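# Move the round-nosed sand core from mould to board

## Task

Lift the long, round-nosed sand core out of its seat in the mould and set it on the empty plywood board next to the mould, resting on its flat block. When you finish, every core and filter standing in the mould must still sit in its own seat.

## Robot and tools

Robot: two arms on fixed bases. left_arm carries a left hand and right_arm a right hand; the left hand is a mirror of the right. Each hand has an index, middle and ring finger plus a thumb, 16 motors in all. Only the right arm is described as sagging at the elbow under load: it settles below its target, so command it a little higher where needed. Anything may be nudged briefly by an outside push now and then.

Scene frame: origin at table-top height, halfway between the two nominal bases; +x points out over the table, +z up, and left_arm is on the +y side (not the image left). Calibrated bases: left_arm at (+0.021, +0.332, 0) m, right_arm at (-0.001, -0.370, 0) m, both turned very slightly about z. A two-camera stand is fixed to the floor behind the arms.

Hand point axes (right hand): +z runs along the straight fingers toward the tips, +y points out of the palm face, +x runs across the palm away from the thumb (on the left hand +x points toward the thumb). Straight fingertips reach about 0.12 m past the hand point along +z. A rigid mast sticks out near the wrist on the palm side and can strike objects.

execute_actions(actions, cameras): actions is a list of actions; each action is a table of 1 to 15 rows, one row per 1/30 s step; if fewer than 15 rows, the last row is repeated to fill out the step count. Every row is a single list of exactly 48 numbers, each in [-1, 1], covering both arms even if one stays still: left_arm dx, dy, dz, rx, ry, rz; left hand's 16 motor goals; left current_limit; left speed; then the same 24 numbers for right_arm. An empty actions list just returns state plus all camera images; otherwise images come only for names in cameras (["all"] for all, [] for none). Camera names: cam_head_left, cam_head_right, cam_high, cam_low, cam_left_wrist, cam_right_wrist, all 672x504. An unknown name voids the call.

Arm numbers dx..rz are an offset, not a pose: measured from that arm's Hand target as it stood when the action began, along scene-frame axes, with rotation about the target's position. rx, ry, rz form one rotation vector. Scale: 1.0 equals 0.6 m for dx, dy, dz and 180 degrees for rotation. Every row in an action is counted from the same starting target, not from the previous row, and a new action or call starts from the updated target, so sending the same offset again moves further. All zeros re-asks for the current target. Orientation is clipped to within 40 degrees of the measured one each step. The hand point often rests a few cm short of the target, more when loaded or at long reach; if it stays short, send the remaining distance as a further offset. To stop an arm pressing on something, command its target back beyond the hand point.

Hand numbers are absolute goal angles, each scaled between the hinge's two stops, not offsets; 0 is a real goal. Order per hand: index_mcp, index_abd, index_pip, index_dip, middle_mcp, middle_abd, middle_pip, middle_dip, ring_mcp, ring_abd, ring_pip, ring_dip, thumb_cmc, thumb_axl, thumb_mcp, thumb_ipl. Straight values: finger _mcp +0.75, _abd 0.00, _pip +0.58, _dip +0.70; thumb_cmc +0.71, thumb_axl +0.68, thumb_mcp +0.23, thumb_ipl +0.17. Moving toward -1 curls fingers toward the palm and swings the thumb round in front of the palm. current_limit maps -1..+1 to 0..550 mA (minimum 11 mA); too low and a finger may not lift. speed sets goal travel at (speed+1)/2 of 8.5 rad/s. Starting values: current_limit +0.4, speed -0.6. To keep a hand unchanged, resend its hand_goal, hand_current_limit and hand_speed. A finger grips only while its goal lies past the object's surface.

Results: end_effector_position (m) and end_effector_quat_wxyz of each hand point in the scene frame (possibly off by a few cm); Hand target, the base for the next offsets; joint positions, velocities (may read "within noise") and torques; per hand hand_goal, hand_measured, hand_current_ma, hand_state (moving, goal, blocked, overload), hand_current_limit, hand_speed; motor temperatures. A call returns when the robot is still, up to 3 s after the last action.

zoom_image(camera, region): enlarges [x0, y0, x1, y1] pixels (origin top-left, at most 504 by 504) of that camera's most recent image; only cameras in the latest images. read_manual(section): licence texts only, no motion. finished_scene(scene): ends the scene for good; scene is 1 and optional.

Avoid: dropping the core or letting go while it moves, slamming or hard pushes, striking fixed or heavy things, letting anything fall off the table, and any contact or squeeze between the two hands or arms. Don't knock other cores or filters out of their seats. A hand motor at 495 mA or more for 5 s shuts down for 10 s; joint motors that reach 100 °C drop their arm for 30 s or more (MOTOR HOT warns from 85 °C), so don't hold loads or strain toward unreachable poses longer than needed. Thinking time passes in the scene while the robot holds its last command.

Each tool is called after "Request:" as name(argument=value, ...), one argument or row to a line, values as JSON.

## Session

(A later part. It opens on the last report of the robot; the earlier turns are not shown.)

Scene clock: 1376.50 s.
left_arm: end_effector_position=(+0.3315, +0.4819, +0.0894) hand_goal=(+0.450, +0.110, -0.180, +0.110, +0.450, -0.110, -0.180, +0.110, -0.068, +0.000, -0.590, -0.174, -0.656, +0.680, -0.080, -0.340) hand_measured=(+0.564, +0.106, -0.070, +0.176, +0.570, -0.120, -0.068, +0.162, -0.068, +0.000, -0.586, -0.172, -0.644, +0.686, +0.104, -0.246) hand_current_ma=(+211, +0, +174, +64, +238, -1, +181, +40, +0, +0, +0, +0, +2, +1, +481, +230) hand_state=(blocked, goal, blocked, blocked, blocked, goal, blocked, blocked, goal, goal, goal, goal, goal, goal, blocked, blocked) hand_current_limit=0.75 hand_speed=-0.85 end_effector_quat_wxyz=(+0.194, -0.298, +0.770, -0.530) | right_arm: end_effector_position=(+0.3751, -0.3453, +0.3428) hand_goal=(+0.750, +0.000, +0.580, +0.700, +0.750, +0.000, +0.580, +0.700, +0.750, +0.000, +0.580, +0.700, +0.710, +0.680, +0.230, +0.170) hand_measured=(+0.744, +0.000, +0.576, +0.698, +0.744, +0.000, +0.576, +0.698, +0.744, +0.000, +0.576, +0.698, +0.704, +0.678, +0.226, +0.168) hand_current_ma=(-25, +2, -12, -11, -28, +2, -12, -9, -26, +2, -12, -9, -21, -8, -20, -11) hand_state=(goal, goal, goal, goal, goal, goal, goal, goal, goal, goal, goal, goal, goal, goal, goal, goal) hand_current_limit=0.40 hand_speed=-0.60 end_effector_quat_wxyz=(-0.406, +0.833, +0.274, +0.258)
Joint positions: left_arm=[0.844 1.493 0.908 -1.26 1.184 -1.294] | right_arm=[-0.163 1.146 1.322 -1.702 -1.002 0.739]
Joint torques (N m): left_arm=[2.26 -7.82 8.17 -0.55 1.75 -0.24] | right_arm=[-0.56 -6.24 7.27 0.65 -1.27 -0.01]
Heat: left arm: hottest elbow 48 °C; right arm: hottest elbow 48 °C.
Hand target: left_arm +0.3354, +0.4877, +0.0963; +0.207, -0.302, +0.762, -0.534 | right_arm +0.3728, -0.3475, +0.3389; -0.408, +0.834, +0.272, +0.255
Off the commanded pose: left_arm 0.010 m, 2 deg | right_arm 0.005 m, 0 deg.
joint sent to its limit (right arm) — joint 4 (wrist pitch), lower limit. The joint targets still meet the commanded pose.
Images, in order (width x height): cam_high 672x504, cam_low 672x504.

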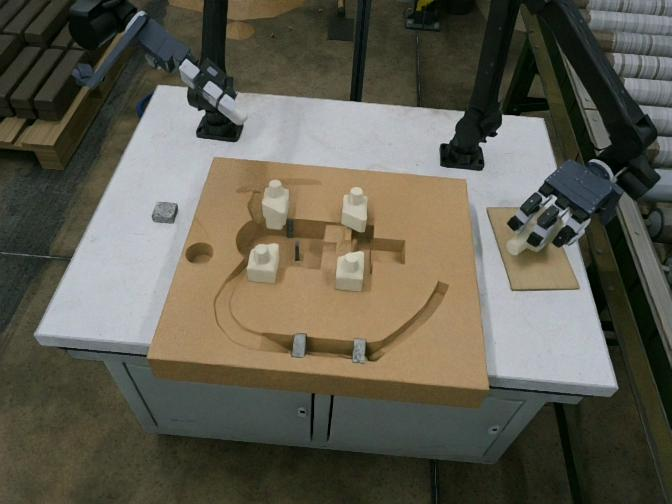

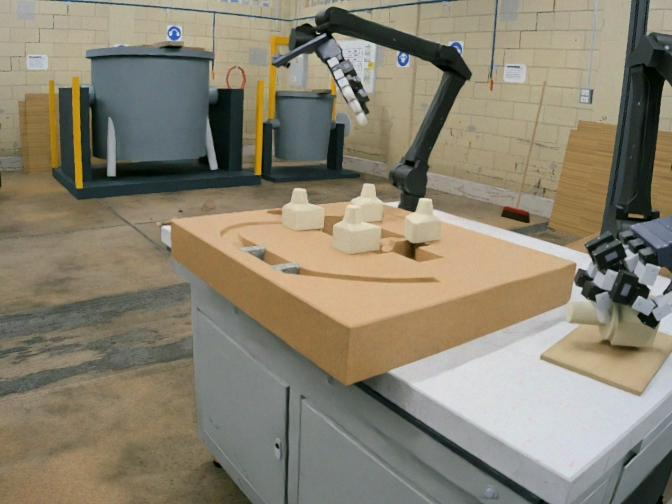

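Request:
zoom_image(
  camera="cam_low",
  region=[520, 210, 672, 400],
)

Request:
zoom_image(
  camera="cam_high",
  region=[470, 150, 610, 310],
)

Scaled by 2.653 from the camera's 672x504 image, which has a finer 960x720 frame.

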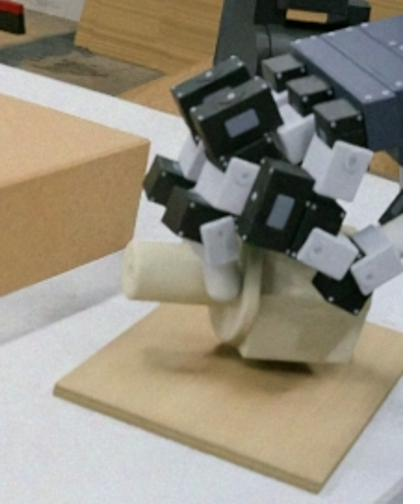

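Scaled by 3.150 from the camera's 672x504 image, which has a finer 960x720 frame.

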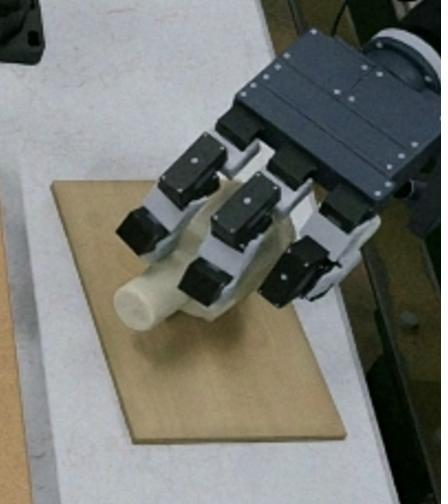

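Request:
execute_actions(
  actions=[
    [[0,0,-0.009,0,0,0,0.45,0.11,-0.18,0.11,0.45,-0.11,-0.18,0.11,-0.068,0,-0.591,-0.174,-0.657,0.68,-0.08,-0.34,0.75,-0.85,0,0,0,0,0,0,0.75,0,0.58,0.7,0.75,0,0.58,0.7,0.75,0,0.58,0.7,0.71,0.68,0.23,0.17,0.4,-0.6]],
  ],
  cameras=["cam_low","cam_high"],
)

Request:
zoom_image(
  camera="cam_low",
  region=[520, 210, 672, 400],
)

Scene clock: 1395.00 s.
left_arm: end_effector_position=(+0.3316, +0.4820, +0.0843) hand_goal=(+0.450, +0.110, -0.180, +0.110, +0.450, -0.110, -0.180, +0.110, -0.068, +0.000, -0.590, -0.174, -0.656, +0.680, -0.080, -0.340) hand_measured=(+0.564, +0.106, -0.070, +0.176, +0.570, -0.120, -0.068, +0.162, -0.068, +0.000, -0.586, -0.172, -0.644, +0.686, +0.104, -0.246) hand_current_ma=(+211, +0, +174, +64, +238, -1, +181, +40, +0, +0, +0, +0, +2, +1, +481, +230) hand_state=(blocked, goal, blocked, blocked, blocked, goal, blocked, blocked, goal, goal, goal, goal, goal, goal, blocked, blocked) hand_current_limit=0.75 hand_speed=-0.85 end_effector_quat_wxyz=(+0.195, -0.298, +0.770, -0.530) | right_arm: end_effector_position=(+0.3751, -0.3453, +0.3428) hand_goal=(+0.750, +0.000, +0.580, +0.700, +0.750, +0.000, +0.580, +0.700, +0.750, +0.000, +0.580, +0.700, +0.710, +0.680, +0.230, +0.170) hand_measured=(+0.744, +0.000, +0.576, +0.698, +0.744, +0.000, +0.576, +0.698, +0.744, +0.000, +0.576, +0.698, +0.704, +0.678, +0.226, +0.168) hand_current_ma=(-25, +2, -12, -11, -28, +2, -12, -9, -26, +2, -12, -9, -21, -8, -20, -11) hand_state=(goal, goal, goal, goal, goal, goal, goal, goal, goal, goal, goal, goal, goal, goal, goal, goal) hand_current_limit=0.40 hand_speed=-0.60 end_effector_quat_wxyz=(-0.406, +0.833, +0.274, +0.258)
Joint positions: left_arm=[0.844 1.501 0.901 -1.244 1.184 -1.294] | right_arm=[-0.163 1.146 1.322 -1.702 -1.002 0.739]
Joint torques (N m): left_arm=[2.26 -7.77 8.05 -0.55 1.75 -0.23] | right_arm=[-0.62 -6.24 7.28 0.65 -1.27 -0.01]
Heat: left arm: hottest elbow 47 °C; right arm: hottest elbow 48 °C.
Hand target: left_arm +0.3354, +0.4877, +0.0909; +0.207, -0.302, +0.762, -0.534 | right_arm +0.3728, -0.3475, +0.3389; -0.408, +0.834, +0.272, +0.255
Off the commanded pose: left_arm 0.009 m, 2 deg | right_arm 0.005 m, 0 deg.
joint sent to its limit (right arm) — joint 4 (wrist pitch), lower limit. The joint targets still meet the commanded pose.
Images, in order (width x height): cam_high 672x504, cam_low 672x504.

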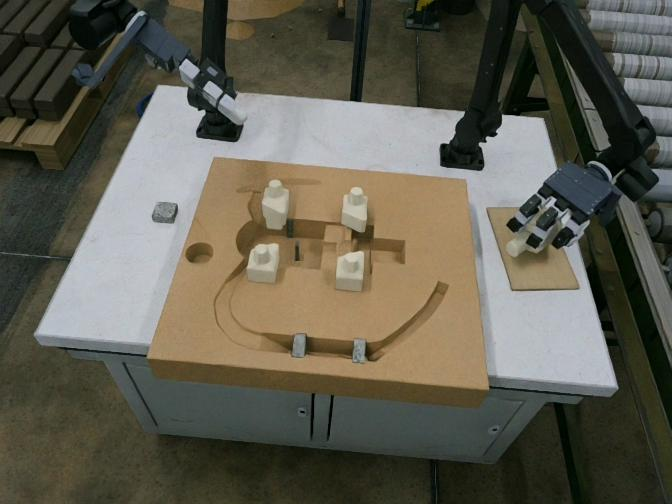

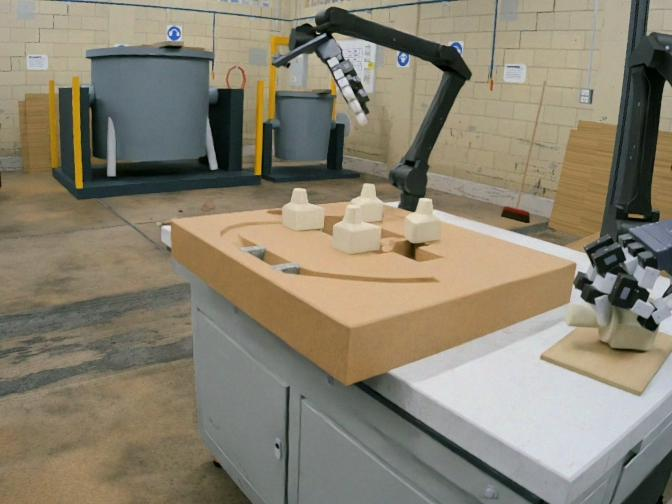

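Scaled by 2.653 from the camera's 672x504 image, which has a finer 960x720 frame.

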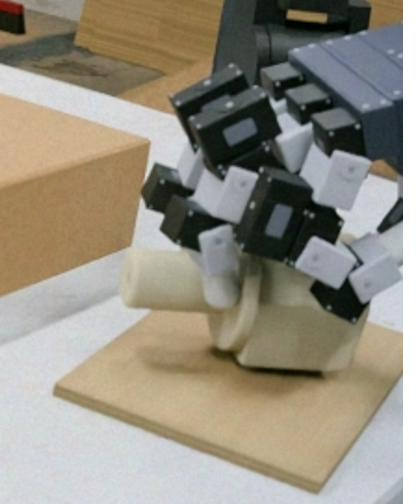

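Request:
execute_actions(
  actions=[
    [[0,0,-0.0065,0,0,0,0.45,0.11,-0.18,0.11,0.45,-0.11,-0.18,0.11,-0.068,0,-0.591,-0.174,-0.657,0.68,-0.08,-0.34,0.75,-0.85,0,0,0,0,0,0,0.75,0,0.58,0.7,0.75,0,0.58,0.7,0.75,0,0.58,0.7,0.71,0.68,0.23,0.17,0.4,-0.6]],
  ],
  cameras=["cam_low","cam_high"],
)

Request:
zoom_image(
  camera="cam_low",
  region=[520, 210, 672, 400],
)

Scene clock: 1398.27 s.
left_arm: end_effector_position=(+0.3317, +0.4821, +0.0809) hand_goal=(+0.450, +0.110, -0.180, +0.110, +0.450, -0.110, -0.180, +0.110, -0.068, +0.000, -0.590, -0.174, -0.656, +0.680, -0.080, -0.340) hand_measured=(+0.564, +0.106, -0.070, +0.176, +0.570, -0.120, -0.068, +0.162, -0.068, +0.000, -0.586, -0.172, -0.644, +0.686, +0.104, -0.246) hand_current_ma=(+211, +0, +174, +64, +238, -1, +181, +40, +0, +0, +0, +0, +2, +1, +481, +230) hand_state=(blocked, goal, blocked, blocked, blocked, goal, blocked, blocked, goal, goal, goal, goal, goal, goal, blocked, blocked) hand_current_limit=0.75 hand_speed=-0.85 end_effector_quat_wxyz=(+0.195, -0.297, +0.770, -0.530) | right_arm: end_effector_position=(+0.3751, -0.3453, +0.3428) hand_goal=(+0.750, +0.000, +0.580, +0.700, +0.750, +0.000, +0.580, +0.700, +0.750, +0.000, +0.580, +0.700, +0.710, +0.680, +0.230, +0.170) hand_measured=(+0.744, +0.000, +0.576, +0.698, +0.744, +0.000, +0.576, +0.698, +0.744, +0.000, +0.576, +0.698, +0.704, +0.678, +0.226, +0.168) hand_current_ma=(-25, +2, -12, -11, -28, +2, -12, -9, -26, +2, -12, -9, -21, -8, -20, -11) hand_state=(goal, goal, goal, goal, goal, goal, goal, goal, goal, goal, goal, goal, goal, goal, goal, goal) hand_current_limit=0.40 hand_speed=-0.60 end_effector_quat_wxyz=(-0.406, +0.833, +0.274, +0.258)
Joint positions: left_arm=[0.844 1.506 0.896 -1.233 1.184 -1.294] | right_arm=[-0.163 1.146 1.322 -1.702 -1.002 0.739]
Joint torques (N m): left_arm=[2.2 -7.71 8.01 -0.54 1.75 -0.23] | right_arm=[-0.62 -6.24 7.28 0.65 -1.27 -0.02]
Heat: left arm: hottest elbow 46 °C; right arm: hottest elbow 48 °C.
Hand target: left_arm +0.3355, +0.4878, +0.0871; +0.207, -0.302, +0.762, -0.534 | right_arm +0.3728, -0.3475, +0.3389; -0.408, +0.834, +0.272, +0.255
Off the commanded pose: left_arm 0.009 m, 2 deg | right_arm 0.005 m, 0 deg.
joint sent to its limit (right arm) — joint 4 (wrist pitch), lower limit. The joint targets still meet the commanded pose.
Images, in order (width x height): cam_high 672x504, cam_low 672x504.

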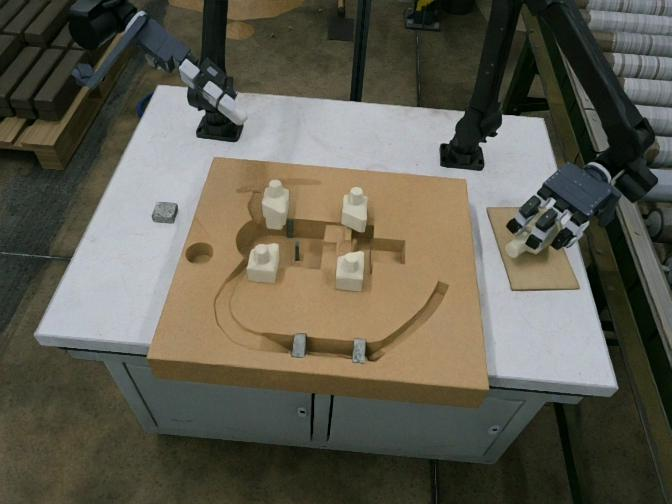

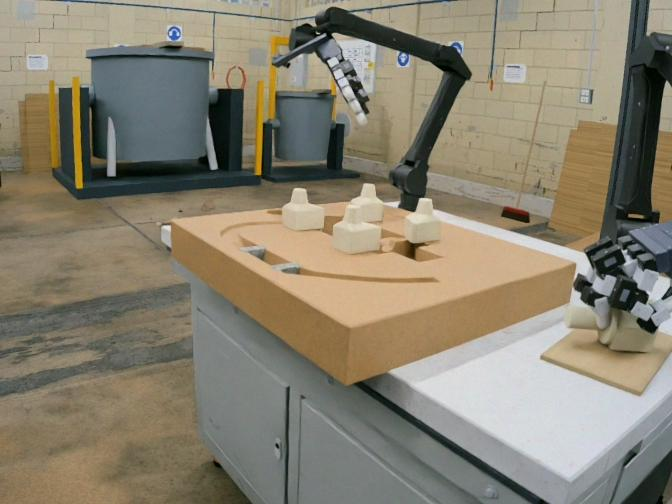

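Scaled by 2.653 from the camera's 672x504 image, which has a finer 960x720 frame.

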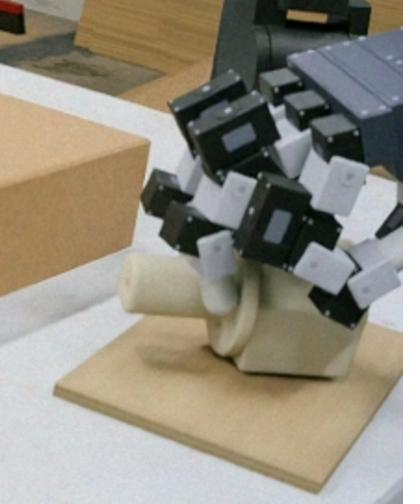

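Request:
execute_actions(
  actions=[
    [[0,0,-0.005,0,0,0,0.45,0.11,-0.18,0.11,0.45,-0.11,-0.18,0.11,-0.068,0,-0.591,-0.174,-0.657,0.68,-0.08,-0.34,0.75,-0.85,0,0,0,0,0,0,0.75,0,0.58,0.7,0.75,0,0.58,0.7,0.75,0,0.58,0.7,0.71,0.68,0.23,0.17,0.4,-0.6]],
  ],
  cameras=["cam_low","cam_high"],
)

Request:
zoom_image(
  camera="cam_low",
  region=[520, 210, 672, 400],
)

Scene clock: 1403.17 s.
left_arm: end_effector_position=(+0.3328, +0.4833, +0.0788) hand_goal=(+0.450, +0.110, -0.180, +0.110, +0.450, -0.110, -0.180, +0.110, -0.068, +0.000, -0.590, -0.174, -0.656, +0.680, -0.080, -0.340) hand_measured=(+0.564, +0.106, -0.070, +0.176, +0.570, -0.120, -0.068, +0.162, -0.068, +0.000, -0.586, -0.172, -0.644, +0.686, +0.104, -0.246) hand_current_ma=(+211, +0, +174, +64, +238, -1, +181, +40, +0, +0, +0, +0, +2, +1, +481, +230) hand_state=(blocked, goal, blocked, blocked, blocked, goal, blocked, blocked, goal, goal, goal, goal, goal, goal, blocked, blocked) hand_current_limit=0.75 hand_speed=-0.85 end_effector_quat_wxyz=(+0.196, -0.297, +0.771, -0.529) | right_arm: end_effector_position=(+0.3751, -0.3453, +0.3428) hand_goal=(+0.750, +0.000, +0.580, +0.700, +0.750, +0.000, +0.580, +0.700, +0.750, +0.000, +0.580, +0.700, +0.710, +0.680, +0.230, +0.170) hand_measured=(+0.744, +0.000, +0.576, +0.698, +0.744, +0.000, +0.576, +0.698, +0.744, +0.000, +0.576, +0.698, +0.704, +0.678, +0.226, +0.168) hand_current_ma=(-25, +2, -12, -11, -28, +2, -12, -9, -26, +2, -12, -9, -21, -8, -20, -11) hand_state=(goal, goal, goal, goal, goal, goal, goal, goal, goal, goal, goal, goal, goal, goal, goal, goal) hand_current_limit=0.40 hand_speed=-0.60 end_effector_quat_wxyz=(-0.406, +0.833, +0.274, +0.258)
Joint positions: left_arm=[0.844 1.512 0.896 -1.224 1.184 -1.294] | right_arm=[-0.163 1.146 1.322 -1.702 -1.002 0.739]
Joint torques (N m): left_arm=[2.26 -7.77 7.65 -0.53 1.76 -0.23] | right_arm=[-0.62 -6.24 7.28 0.66 -1.27 -0.02]
Heat: left arm: hottest elbow 46 °C; right arm: hottest elbow 49 °C.
Hand target: left_arm +0.3355, +0.4878, +0.0841; +0.207, -0.302, +0.762, -0.534 | right_arm +0.3728, -0.3475, +0.3389; -0.408, +0.834, +0.272, +0.255
Off the commanded pose: left_arm 0.007 m, 2 deg | right_arm 0.005 m, 0 deg.
joint sent to its limit (right arm) — joint 4 (wrist pitch), lower limit. The joint targets still meet the commanded pose.
Images, in order (width x height): cam_high 672x504, cam_low 672x504.

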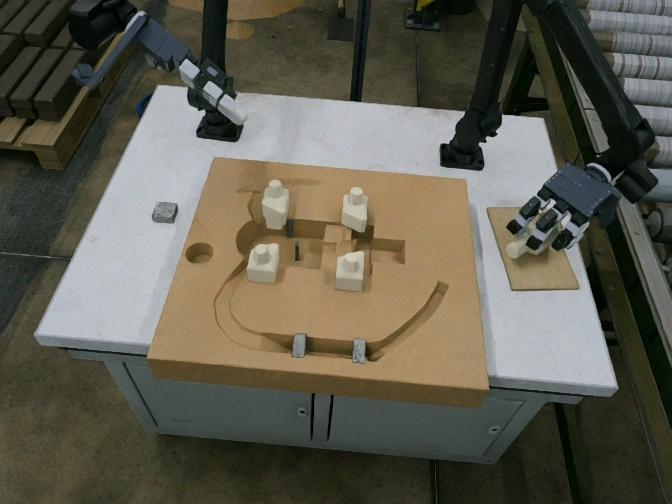

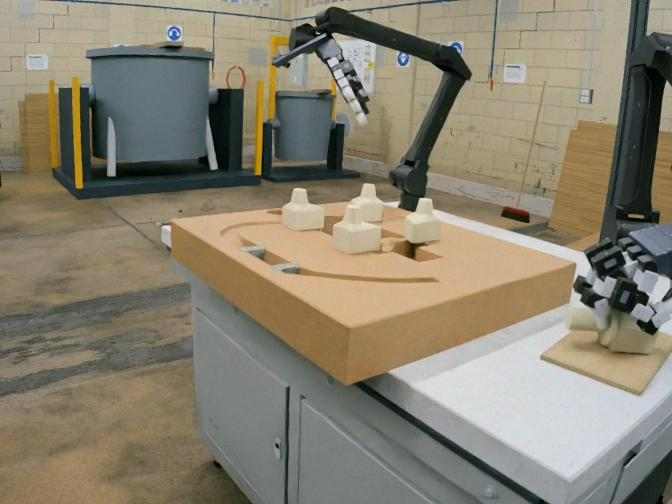

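Scaled by 2.653 from the camera's 672x504 image, which has a finer 960x720 frame.

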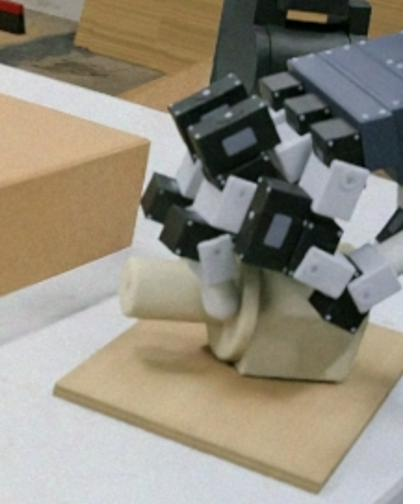

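Request:
execute_actions(
  actions=[
    [[0,0,-0.004,0,0,0,0.45,0.11,-0.18,0.11,0.45,-0.11,-0.18,0.11,-0.068,0,-0.591,-0.174,-0.657,0.68,-0.08,-0.34,0.75,-0.85,0,0,0,0,0,0,0.75,0,0.58,0.7,0.75,0,0.58,0.7,0.75,0,0.58,0.7,0.71,0.68,0.23,0.17,0.4,-0.6]],
  ],
  cameras=["cam_low","cam_high","cam_head_left"],
)

Request:
zoom_image(
  camera="cam_low",
  region=[520, 260, 672, 400],
)

Request:
zoom_image(
  camera="cam_high",
  region=[480, 170, 600, 300],
)

Scene clock: 1409.57 s.
left_arm: end_effector_position=(+0.3328, +0.4828, +0.0778) hand_goal=(+0.450, +0.110, -0.180, +0.110, +0.450, -0.110, -0.180, +0.110, -0.068, +0.000, -0.590, -0.174, -0.656, +0.680, -0.080, -0.340) hand_measured=(+0.564, +0.106, -0.070, +0.176, +0.570, -0.120, -0.068, +0.162, -0.068, +0.000, -0.586, -0.172, -0.644, +0.686, +0.104, -0.246) hand_current_ma=(+211, +0, +174, +64, +238, -1, +181, +40, +0, +0, +0, +0, +2, +1, +481, +230) hand_state=(blocked, goal, blocked, blocked, blocked, goal, blocked, blocked, goal, goal, goal, goal, goal, goal, blocked, blocked) hand_current_limit=0.75 hand_speed=-0.85 end_effector_quat_wxyz=(+0.197, -0.296, +0.770, -0.529) | right_arm: end_effector_position=(+0.3751, -0.3453, +0.3428) hand_goal=(+0.750, +0.000, +0.580, +0.700, +0.750, +0.000, +0.580, +0.700, +0.750, +0.000, +0.580, +0.700, +0.710, +0.680, +0.230, +0.170) hand_measured=(+0.744, +0.000, +0.576, +0.698, +0.744, +0.000, +0.576, +0.698, +0.744, +0.000, +0.576, +0.698, +0.704, +0.678, +0.226, +0.168) hand_current_ma=(-25, +2, -12, -11, -28, +2, -12, -9, -26, +2, -12, -9, -21, -8, -20, -11) hand_state=(goal, goal, goal, goal, goal, goal, goal, goal, goal, goal, goal, goal, goal, goal, goal, goal) hand_current_limit=0.40 hand_speed=-0.60 end_effector_quat_wxyz=(-0.406, +0.833, +0.274, +0.258)
Joint positions: left_arm=[0.844 1.513 0.893 -1.22 1.186 -1.294] | right_arm=[-0.163 1.146 1.322 -1.702 -1.002 0.739]
Joint velocities: left_arm=[within noise] | right_arm=[0.005 -0.005 -0.002 0.012 -0.154 0.022]
Joint torques (N m): left_arm=[2.2 -7.59 7.64 -0.42 1.68 -0.23] | right_arm=[-0.56 -6.3 7.28 0.65 -1.27 -0.02]
Heat: left arm: hottest elbow 45 °C; right arm: hottest elbow 49 °C.
Hand target: left_arm +0.3355, +0.4878, +0.0818; +0.207, -0.302, +0.762, -0.534 | right_arm +0.3728, -0.3475, +0.3389; -0.408, +0.834, +0.272, +0.255
Off the commanded pose: left_arm 0.007 m, 2 deg | right_arm 0.005 m, 0 deg.
joint sent to its limit (right arm) — joint 4 (wrist pitch), lower limit. The joint targets still meet the commanded pose.
Images, in order (width x height): cam_head_left 672x504, cam_high 672x504, cam_low 672x504.

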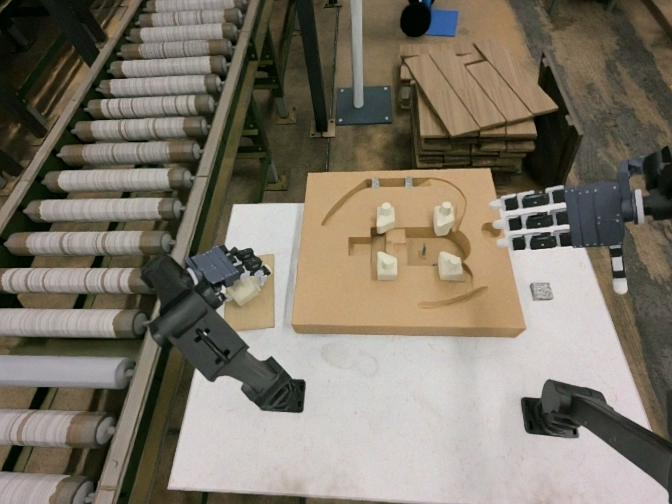

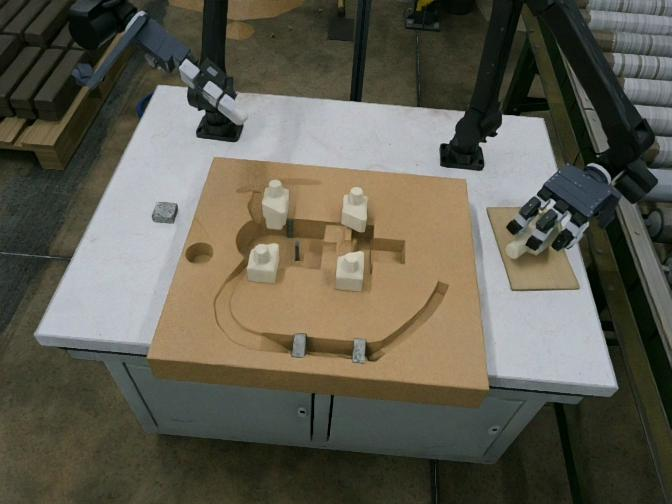

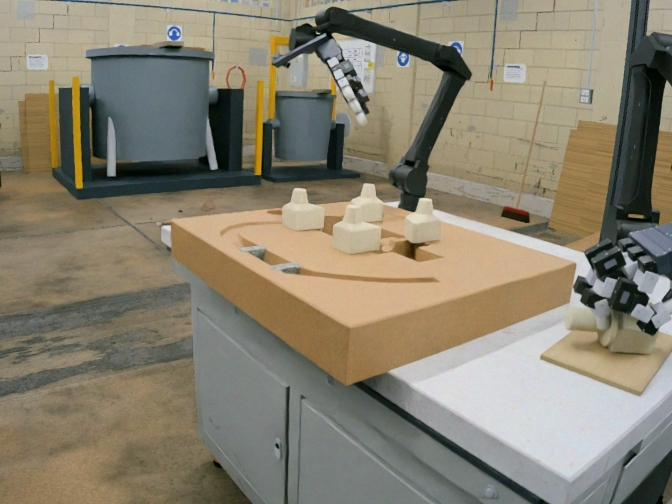

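Scaled by 3.316 from the camera's 672x504 image, which has a finer 960x720 frame.

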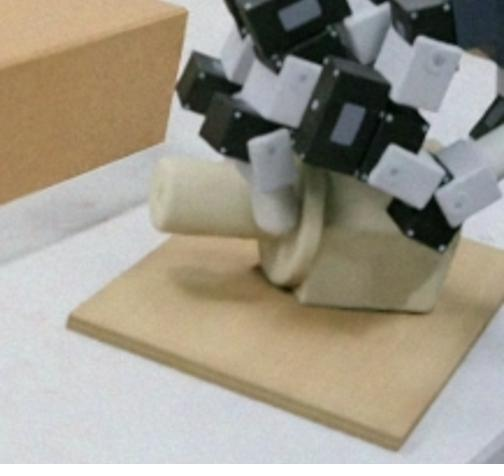

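Scaled by 3.877 from the camera's 672x504 image, which has a finer 960x720 frame.

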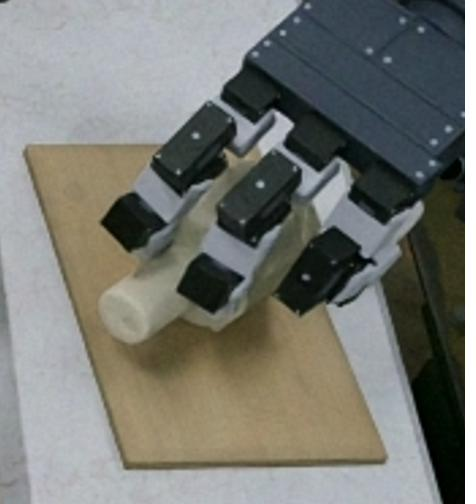

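Request:
execute_actions(
  actions=[
    [[0,0,-0.0035,0,0,0,0.45,0.11,-0.18,0.11,0.45,-0.11,-0.18,0.11,-0.068,0,-0.591,-0.174,-0.657,0.68,-0.08,-0.34,0.75,-0.85,0,0,0,0,0,0,0.75,0,0.58,0.7,0.75,0,0.58,0.7,0.75,0,0.58,0.7,0.71,0.68,0.23,0.17,0.4,-0.6]],
  ],
  cameras=["cam_low","cam_left_wrist"],
)

Request:
zoom_image(
  camera="cam_low",
  region=[520, 260, 672, 400],
)

Scene clock: 1413.63 s.
left_arm: end_effector_position=(+0.3327, +0.4822, +0.0774) hand_goal=(+0.450, +0.110, -0.180, +0.110, +0.450, -0.110, -0.180, +0.110, -0.068, +0.000, -0.590, -0.174, -0.656, +0.680, -0.080, -0.340) hand_measured=(+0.564, +0.106, -0.070, +0.176, +0.570, -0.120, -0.068, +0.162, -0.068, +0.000, -0.586, -0.172, -0.644, +0.686, +0.104, -0.246) hand_current_ma=(+211, +0, +174, +64, +238, -1, +181, +40, +0, +0, +0, +0, +2, +1, +481, +230) hand_state=(blocked, goal, blocked, blocked, blocked, goal, blocked, blocked, goal, goal, goal, goal, goal, goal, blocked, blocked) hand_current_limit=0.75 hand_speed=-0.85 end_effector_quat_wxyz=(+0.197, -0.296, +0.769, -0.531) | right_arm: end_effector_position=(+0.3751, -0.3453, +0.3428) hand_goal=(+0.750, +0.000, +0.580, +0.700, +0.750, +0.000, +0.580, +0.700, +0.750, +0.000, +0.580, +0.700, +0.710, +0.680, +0.230, +0.170) hand_measured=(+0.744, +0.000, +0.576, +0.698, +0.744, +0.000, +0.576, +0.698, +0.744, +0.000, +0.576, +0.698, +0.704, +0.678, +0.226, +0.168) hand_current_ma=(-25, +2, -12, -11, -28, +2, -12, -9, -26, +2, -12, -9, -21, -8, -20, -11) hand_state=(goal, goal, goal, goal, goal, goal, goal, goal, goal, goal, goal, goal, goal, goal, goal, goal) hand_current_limit=0.40 hand_speed=-0.60 end_effector_quat_wxyz=(-0.406, +0.833, +0.274, +0.258)
Joint positions: left_arm=[0.844 1.513 0.891 -1.218 1.189 -1.294] | right_arm=[-0.163 1.146 1.322 -1.702 -1.002 0.739]
Joint torques (N m): left_arm=[2.2 -7.36 7.6 -0.31 1.58 -0.23] | right_arm=[-0.56 -6.24 7.28 0.65 -1.27 -0.02]
Heat: left arm: hottest elbow 45 °C; right arm: hottest elbow 49 °C.
Hand target: left_arm +0.3355, +0.4876, +0.0796; +0.207, -0.302, +0.762, -0.534 | right_arm +0.3728, -0.3475, +0.3389; -0.408, +0.834, +0.272, +0.255
Off the commanded pose: left_arm 0.007 m, 2 deg | right_arm 0.005 m, 0 deg.
joint sent to its limit (right arm) — joint 4 (wrist pitch), lower limit. The joint targets still meet the commanded pose.
Images, in order (width x height): cam_low 672x504, cam_left_wrist 672x504.

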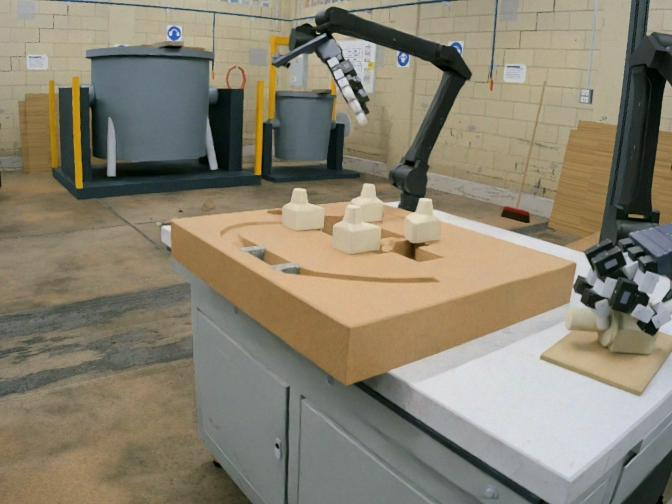

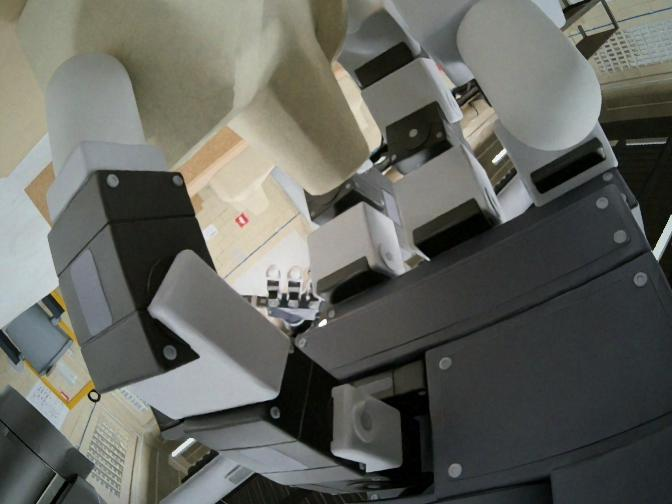

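Scaled by 3.316 from the camera's 672x504 image, which has a finer 960x720 frame.

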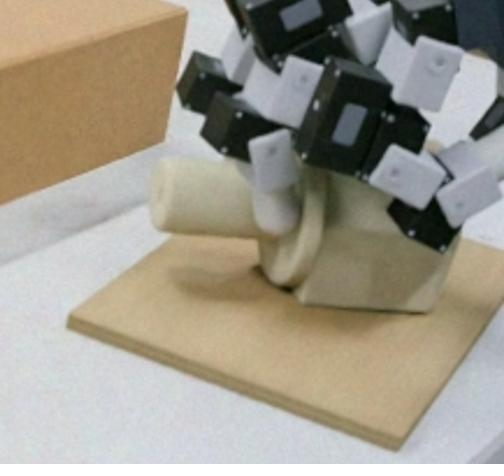

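Request:
execute_actions(
  actions=[
    [[0,0,0.0035,0,0,0,0.48,0.11,-0.15,0.13,0.48,-0.115,-0.15,0.125,-0.068,0,-0.591,-0.174,-0.657,0.68,-0.02,-0.31,0.75,-0.9,0,0,0,0,0,0,0.75,0,0.58,0.7,0.75,0,0.58,0.7,0.75,0,0.58,0.7,0.71,0.68,0.23,0.17,0.4,-0.6]],
    [[0,0,0,0,0,0,0.52,0.11,-0.11,0.15,0.53,-0.115,-0.11,0.14,-0.068,0,-0.591,-0.174,-0.657,0.68,0.05,-0.275,0.75,-0.9,0,0,0,0,0,0,0.75,0,0.58,0.7,0.75,0,0.58,0.7,0.75,0,0.58,0.7,0.71,0.68,0.23,0.17,0.4,-0.6]],
    [[0,0,0,0,0,0,0.564,0.11,-0.08,0.176,0.57,-0.115,-0.08,0.162,-0.068,0,-0.591,-0.174,-0.657,0.68,0.11,-0.246,0.6,-0.9,0,0,0,0,0,0,0.75,0,0.58,0.7,0.75,0,0.58,0.7,0.75,0,0.58,0.7,0.71,0.68,0.23,0.17,0.4,-0.6]],
  ],
  cameras=["cam_low","cam_high"],
)

Request:
zoom_image(
  camera="cam_low",
  region=[520, 260, 672, 400],
)

Scene clock: 1425.43 s.
left_arm: end_effector_position=(+0.3337, +0.4821, +0.0785) hand_goal=(+0.564, +0.110, -0.080, +0.176, +0.570, -0.114, -0.080, +0.162, -0.068, +0.000, -0.590, -0.174, -0.656, +0.680, +0.110, -0.246) hand_measured=(+0.560, +0.110, -0.076, +0.180, +0.568, -0.116, -0.072, +0.168, -0.068, +0.000, -0.586, -0.172, -0.644, +0.686, +0.128, -0.224) hand_current_ma=(+0, +0, +0, +0, +0, +0, +1, +1, +0, +0, +0, +0, +2, +1, +8, +13) hand_state=(goal, goal, goal, goal, goal, goal, goal, goal, goal, goal, goal, goal, goal, goal, goal, blocked) hand_current_limit=0.60 hand_speed=-0.90 end_effector_quat_wxyz=(+0.200, -0.297, +0.766, -0.533) | right_arm: end_effector_position=(+0.3751, -0.3453, +0.3428) hand_goal=(+0.750, +0.000, +0.580, +0.700, +0.750, +0.000, +0.580, +0.700, +0.750, +0.000, +0.580, +0.700, +0.710, +0.680, +0.230, +0.170) hand_measured=(+0.744, +0.000, +0.576, +0.698, +0.744, +0.000, +0.576, +0.698, +0.744, +0.000, +0.576, +0.698, +0.704, +0.678, +0.226, +0.168) hand_current_ma=(-25, +2, -12, -11, -28, +2, -12, -9, -26, +2, -12, -9, -21, -8, -20, -11) hand_state=(goal, goal, goal, goal, goal, goal, goal, goal, goal, goal, goal, goal, goal, goal, goal, goal) hand_current_limit=0.40 hand_speed=-0.60 end_effector_quat_wxyz=(-0.406, +0.833, +0.274, +0.258)
Joint positions: left_arm=[0.846 1.513 0.891 -1.218 1.199 -1.294] | right_arm=[-0.163 1.146 1.322 -1.702 -1.002 0.739]
Joint torques (N m): left_arm=[2.08 -7.59 7.8 -0.47 1.23 -0.23] | right_arm=[-0.56 -6.24 7.28 0.65 -1.27 -0.01]
Heat: left arm: hottest elbow 45 °C; right arm: hottest elbow 49 °C.
Hand target: left_arm +0.3355, +0.4876, +0.0817; +0.207, -0.302, +0.762, -0.534 | right_arm +0.3728, -0.3475, +0.3389; -0.408, +0.834, +0.272, +0.255
Off the commanded pose: left_arm 0.007 m, 1 deg | right_arm 0.005 m, 0 deg.
joint sent to its limit (right arm) — joint 4 (wrist pitch), lower limit. The joint targets still meet the commanded pose.
Images, in order (width x height): cam_high 672x504, cam_low 672x504.

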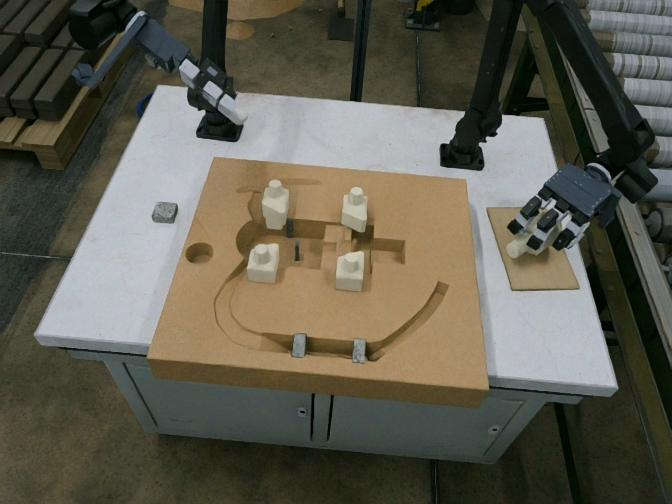

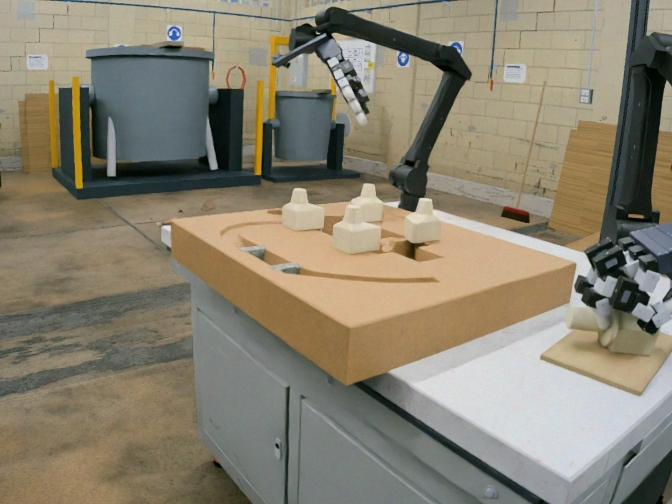

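Scaled by 3.316 from the camera's 672x504 image, which has a finer 960x720 frame.

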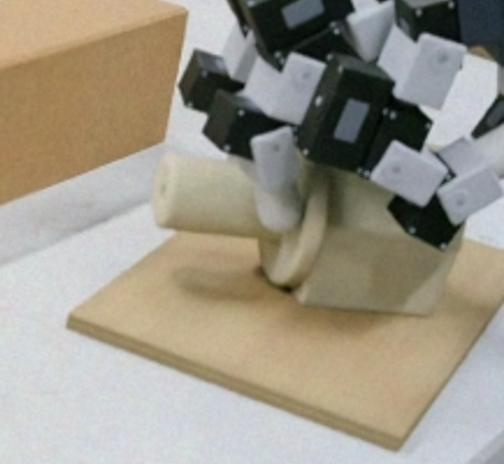

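Request:
execute_actions(
  actions=[
    [[0,0,0.0035,0,0,0,0.61,0.11,-0.08,0.18,0.61,-0.115,-0.08,0.17,-0.068,0,-0.591,-0.174,-0.657,0.68,0.16,-0.246,0.4,-0.9,0,0,0,0,0,0,0.75,0,0.58,0.7,0.75,0,0.58,0.7,0.75,0,0.58,0.7,0.71,0.68,0.23,0.17,0.4,-0.6]],
    [[0,0,0,0,0,0,0.67,0.11,-0.08,0.188,0.67,-0.11,-0.08,0.188,-0.068,0,-0.591,-0.174,-0.657,0.68,0.24,-0.246,0.4,-0.9,0,0,0,0,0,0,0.75,0,0.58,0.7,0.75,0,0.58,0.7,0.75,0,0.58,0.7,0.71,0.68,0.23,0.17,0.4,-0.6]],
    [[0,0,0,0,0,0,0.753,0.11,-0.08,0.188,0.753,-0.11,-0.08,0.188,-0.068,0,-0.591,-0.174,-0.657,0.68,0.337,-0.243,0.4,-0.9,0,0,0,0,0,0,0.75,0,0.58,0.7,0.75,0,0.58,0.7,0.75,0,0.58,0.7,0.71,0.68,0.23,0.17,0.4,-0.6]],
  ],
  cameras=["cam_low","cam_high"],
)

Request:
zoom_image(
  camera="cam_low",
  region=[520, 210, 672, 400],
)

Request:
zoom_image(
  camera="cam_high",
  region=[480, 170, 600, 300],
)

Scene clock: 1437.20 s.
left_arm: end_effector_position=(+0.3347, +0.4815, +0.0796) hand_goal=(+0.754, +0.110, -0.080, +0.188, +0.754, -0.110, -0.080, +0.188, -0.068, +0.000, -0.590, -0.174, -0.656, +0.680, +0.338, -0.242) hand_measured=(+0.736, +0.112, -0.080, +0.186, +0.736, -0.114, -0.078, +0.186, -0.068, +0.000, -0.586, -0.172, -0.654, +0.682, +0.334, -0.242) hand_current_ma=(-6, +0, +0, +0, -6, +0, +0, +0, +0, +0, +0, +0, +0, +0, -1, +0) hand_state=(goal, goal, goal, goal, goal, goal, goal, goal, goal, goal, goal, goal, goal, goal, goal, goal) hand_current_limit=0.40 hand_speed=-0.90 end_effector_quat_wxyz=(+0.202, -0.297, +0.764, -0.536) | right_arm: end_effector_position=(+0.3751, -0.3453, +0.3428) hand_goal=(+0.750, +0.000, +0.580, +0.700, +0.750, +0.000, +0.580, +0.700, +0.750, +0.000, +0.580, +0.700, +0.710, +0.680, +0.230, +0.170) hand_measured=(+0.744, +0.000, +0.576, +0.698, +0.744, +0.000, +0.576, +0.698, +0.744, +0.000, +0.576, +0.698, +0.704, +0.678, +0.226, +0.168) hand_current_ma=(-25, +2, -12, -11, -28, +2, -12, -9, -26, +2, -12, -9, -21, -8, -20, -11) hand_state=(goal, goal, goal, goal, goal, goal, goal, goal, goal, goal, goal, goal, goal, goal, goal, goal) hand_current_limit=0.40 hand_speed=-0.60 end_effector_quat_wxyz=(-0.406, +0.833, +0.274, +0.258)
Joint positions: left_arm=[0.846 1.513 0.891 -1.218 1.207 -1.294] | right_arm=[-0.163 1.146 1.322 -1.702 -1.002 0.739]
Joint torques (N m): left_arm=[2.02 -7.77 8.03 -0.66 0.93 -0.24] | right_arm=[-0.56 -6.24 7.28 0.66 -1.27 -0.02]
Motor temperatures (°C): left_arm=[27 28 44 26 40 25] | right_arm=[25 28 49 25 31 23]
Heat: left arm: hottest elbow 44 °C; right arm: hottest elbow 49 °C.
Hand target: left_arm +0.3355, +0.4876, +0.0838; +0.207, -0.302, +0.762, -0.534 | right_arm +0.3728, -0.3475, +0.3389; -0.408, +0.834, +0.272, +0.255
Off the commanded pose: left_arm 0.007 m, 1 deg | right_arm 0.005 m, 0 deg.
joint sent to its limit (right arm) — joint 4 (wrist pitch), lower limit. The joint targets still meet the commanded pose.
Images, in order (width x height): cam_high 672x504, cam_low 672x504.

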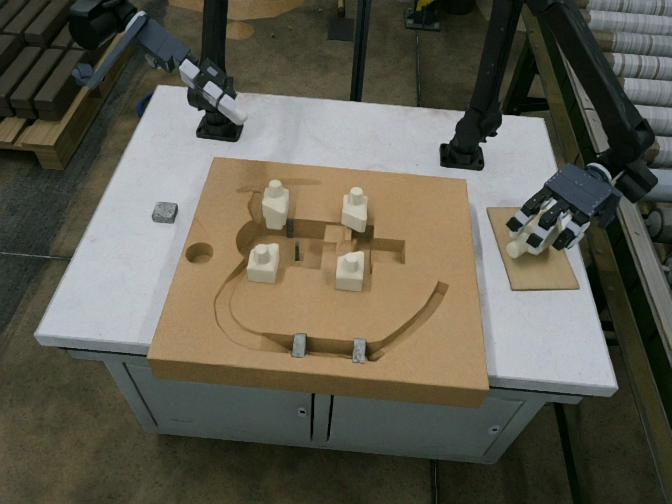

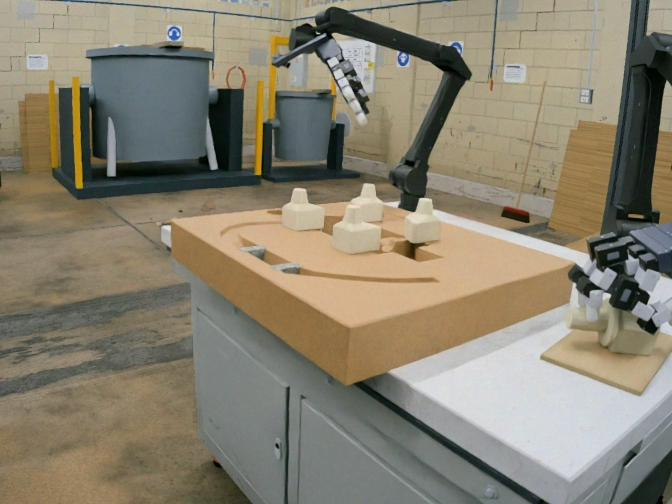

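Scaled by 2.653 from the camera's 672x504 image, which has a finer 960x720 frame.

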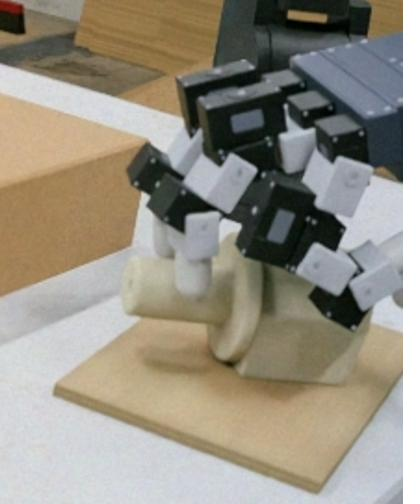

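Scaled by 3.877 from the camera's 672x504 image, which has a finer 960x720 frame.

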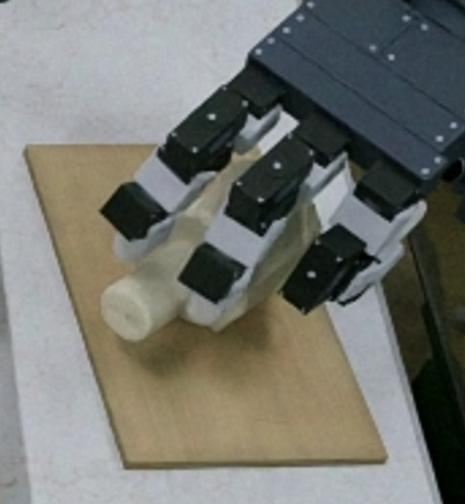

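Request:
execute_actions(
  actions=[
    [[0,0,0.01,0,0,0,0.753,0.11,-0.08,0.188,0.753,-0.11,-0.08,0.188,-0.068,0,-0.591,-0.174,-0.657,0.68,0.337,-0.243,0.4,-0.6,0,0,0,0,0,0,0.75,0,0.58,0.7,0.75,0,0.58,0.7,0.75,0,0.58,0.7,0.71,0.68,0.23,0.17,0.4,-0.6],[0,0,0.02,0,0,0,0.753,0.11,-0.08,0.188,0.753,-0.11,-0.08,0.188,-0.068,0,-0.591,-0.174,-0.657,0.68,0.337,-0.243,0.4,-0.6,0,0,0,0,0,0,0.75,0,0.58,0.7,0.75,0,0.58,0.7,0.75,0,0.58,0.7,0.71,0.68,0.23,0.17,0.4,-0.6],[0,0,0.03,0,0,0,0.753,0.11,-0.08,0.188,0.753,-0.11,-0.08,0.188,-0.068,0,-0.591,-0.174,-0.657,0.68,0.337,-0.243,0.4,-0.6,0,0,0,0,0,0,0.75,0,0.58,0.7,0.75,0,0.58,0.7,0.75,0,0.58,0.7,0.71,0.68,0.23,0.17,0.4,-0.6]],
  ],
  cameras=["cam_low","cam_high"],
)

Request:
zoom_image(
  camera="cam_low",
  region=[520, 210, 672, 400],
)

Scene clock: 1446.83 s.
left_arm: end_effector_position=(+0.3291, +0.4753, +0.0897) hand_goal=(+0.754, +0.110, -0.080, +0.188, +0.754, -0.110, -0.080, +0.188, -0.068, +0.000, -0.590, -0.174, -0.656, +0.680, +0.338, -0.242) hand_measured=(+0.736, +0.112, -0.080, +0.186, +0.736, -0.114, -0.078, +0.186, -0.068, +0.000, -0.586, -0.172, -0.654, +0.682, +0.334, -0.242) hand_current_ma=(-6, +0, +0, +0, -5, +0, +0, +0, +0, +0, +0, +0, +0, +0, -1, +0) hand_state=(goal, goal, goal, goal, goal, goal, goal, goal, goal, goal, goal, goal, goal, goal, goal, goal) hand_current_limit=0.40 hand_speed=-0.60 end_effector_quat_wxyz=(+0.195, -0.302, +0.761, -0.540) | right_arm: end_effector_position=(+0.3751, -0.3453, +0.3428) hand_goal=(+0.750, +0.000, +0.580, +0.700, +0.750, +0.000, +0.580, +0.700, +0.750, +0.000, +0.580, +0.700, +0.710, +0.680, +0.230, +0.170) hand_measured=(+0.744, +0.000, +0.576, +0.698, +0.744, +0.000, +0.576, +0.698, +0.744, +0.000, +0.576, +0.698, +0.704, +0.678, +0.226, +0.168) hand_current_ma=(-25, +2, -12, -11, -28, +2, -12, -9, -26, +2, -12, -9, -21, -8, -20, -11) hand_state=(goal, goal, goal, goal, goal, goal, goal, goal, goal, goal, goal, goal, goal, goal, goal, goal) hand_current_limit=0.40 hand_speed=-0.60 end_effector_quat_wxyz=(-0.406, +0.833, +0.274, +0.258)
Joint positions: left_arm=[0.846 1.488 0.891 -1.263 1.207 -1.294] | right_arm=[-0.163 1.146 1.322 -1.702 -1.002 0.739]
Joint torques (N m): left_arm=[2.08 -7.94 10.02 -0.91 0.91 -0.25] | right_arm=[-0.56 -6.24 7.28 0.66 -1.27 -0.02]
Heat: left arm: hottest elbow 44 °C; right arm: hottest elbow 49 °C.
Hand target: left_arm +0.3355, +0.4877, +0.1017; +0.207, -0.302, +0.762, -0.534 | right_arm +0.3728, -0.3475, +0.3389; -0.408, +0.834, +0.272, +0.255
Off the commanded pose: left_arm 0.018 m, 2 deg | right_arm 0.005 m, 0 deg.
joint sent to its limit (right arm) — joint 4 (wrist pitch), lower limit. The joint targets still meet the commanded pose.
Images, in order (width x height): cam_high 672x504, cam_low 672x504.

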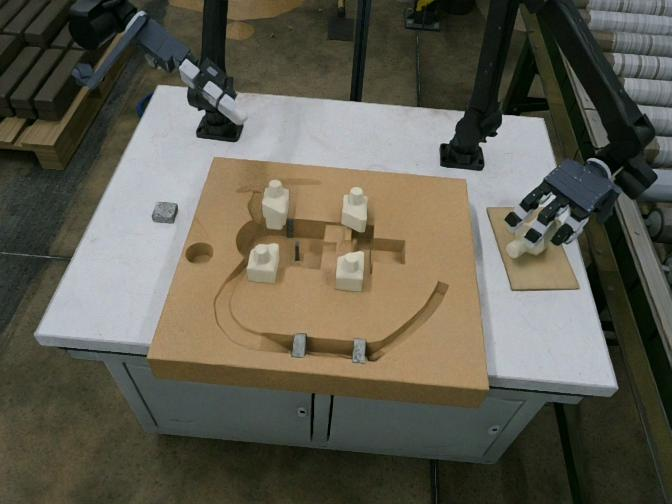

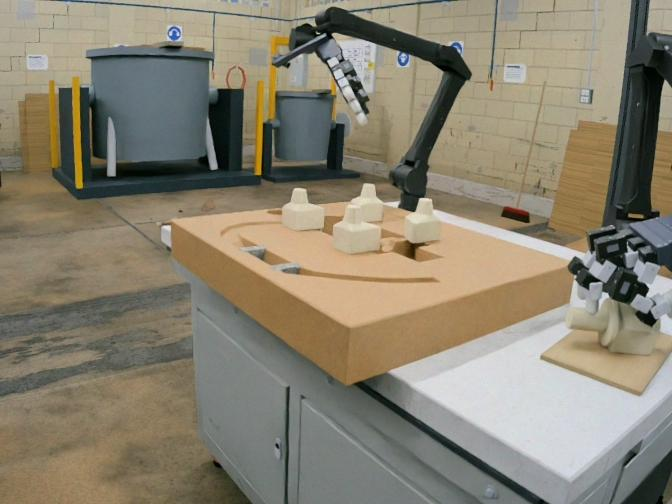

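Scaled by 2.653 from the camera's 672x504 image, which has a finer 960x720 frame.

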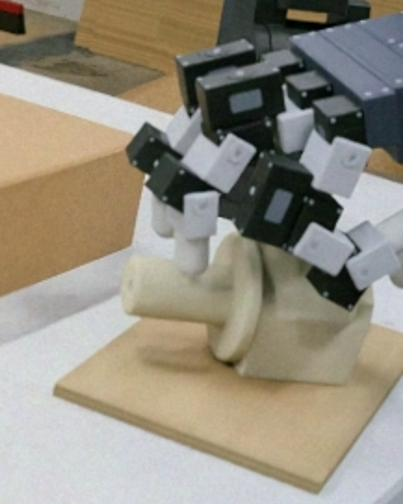

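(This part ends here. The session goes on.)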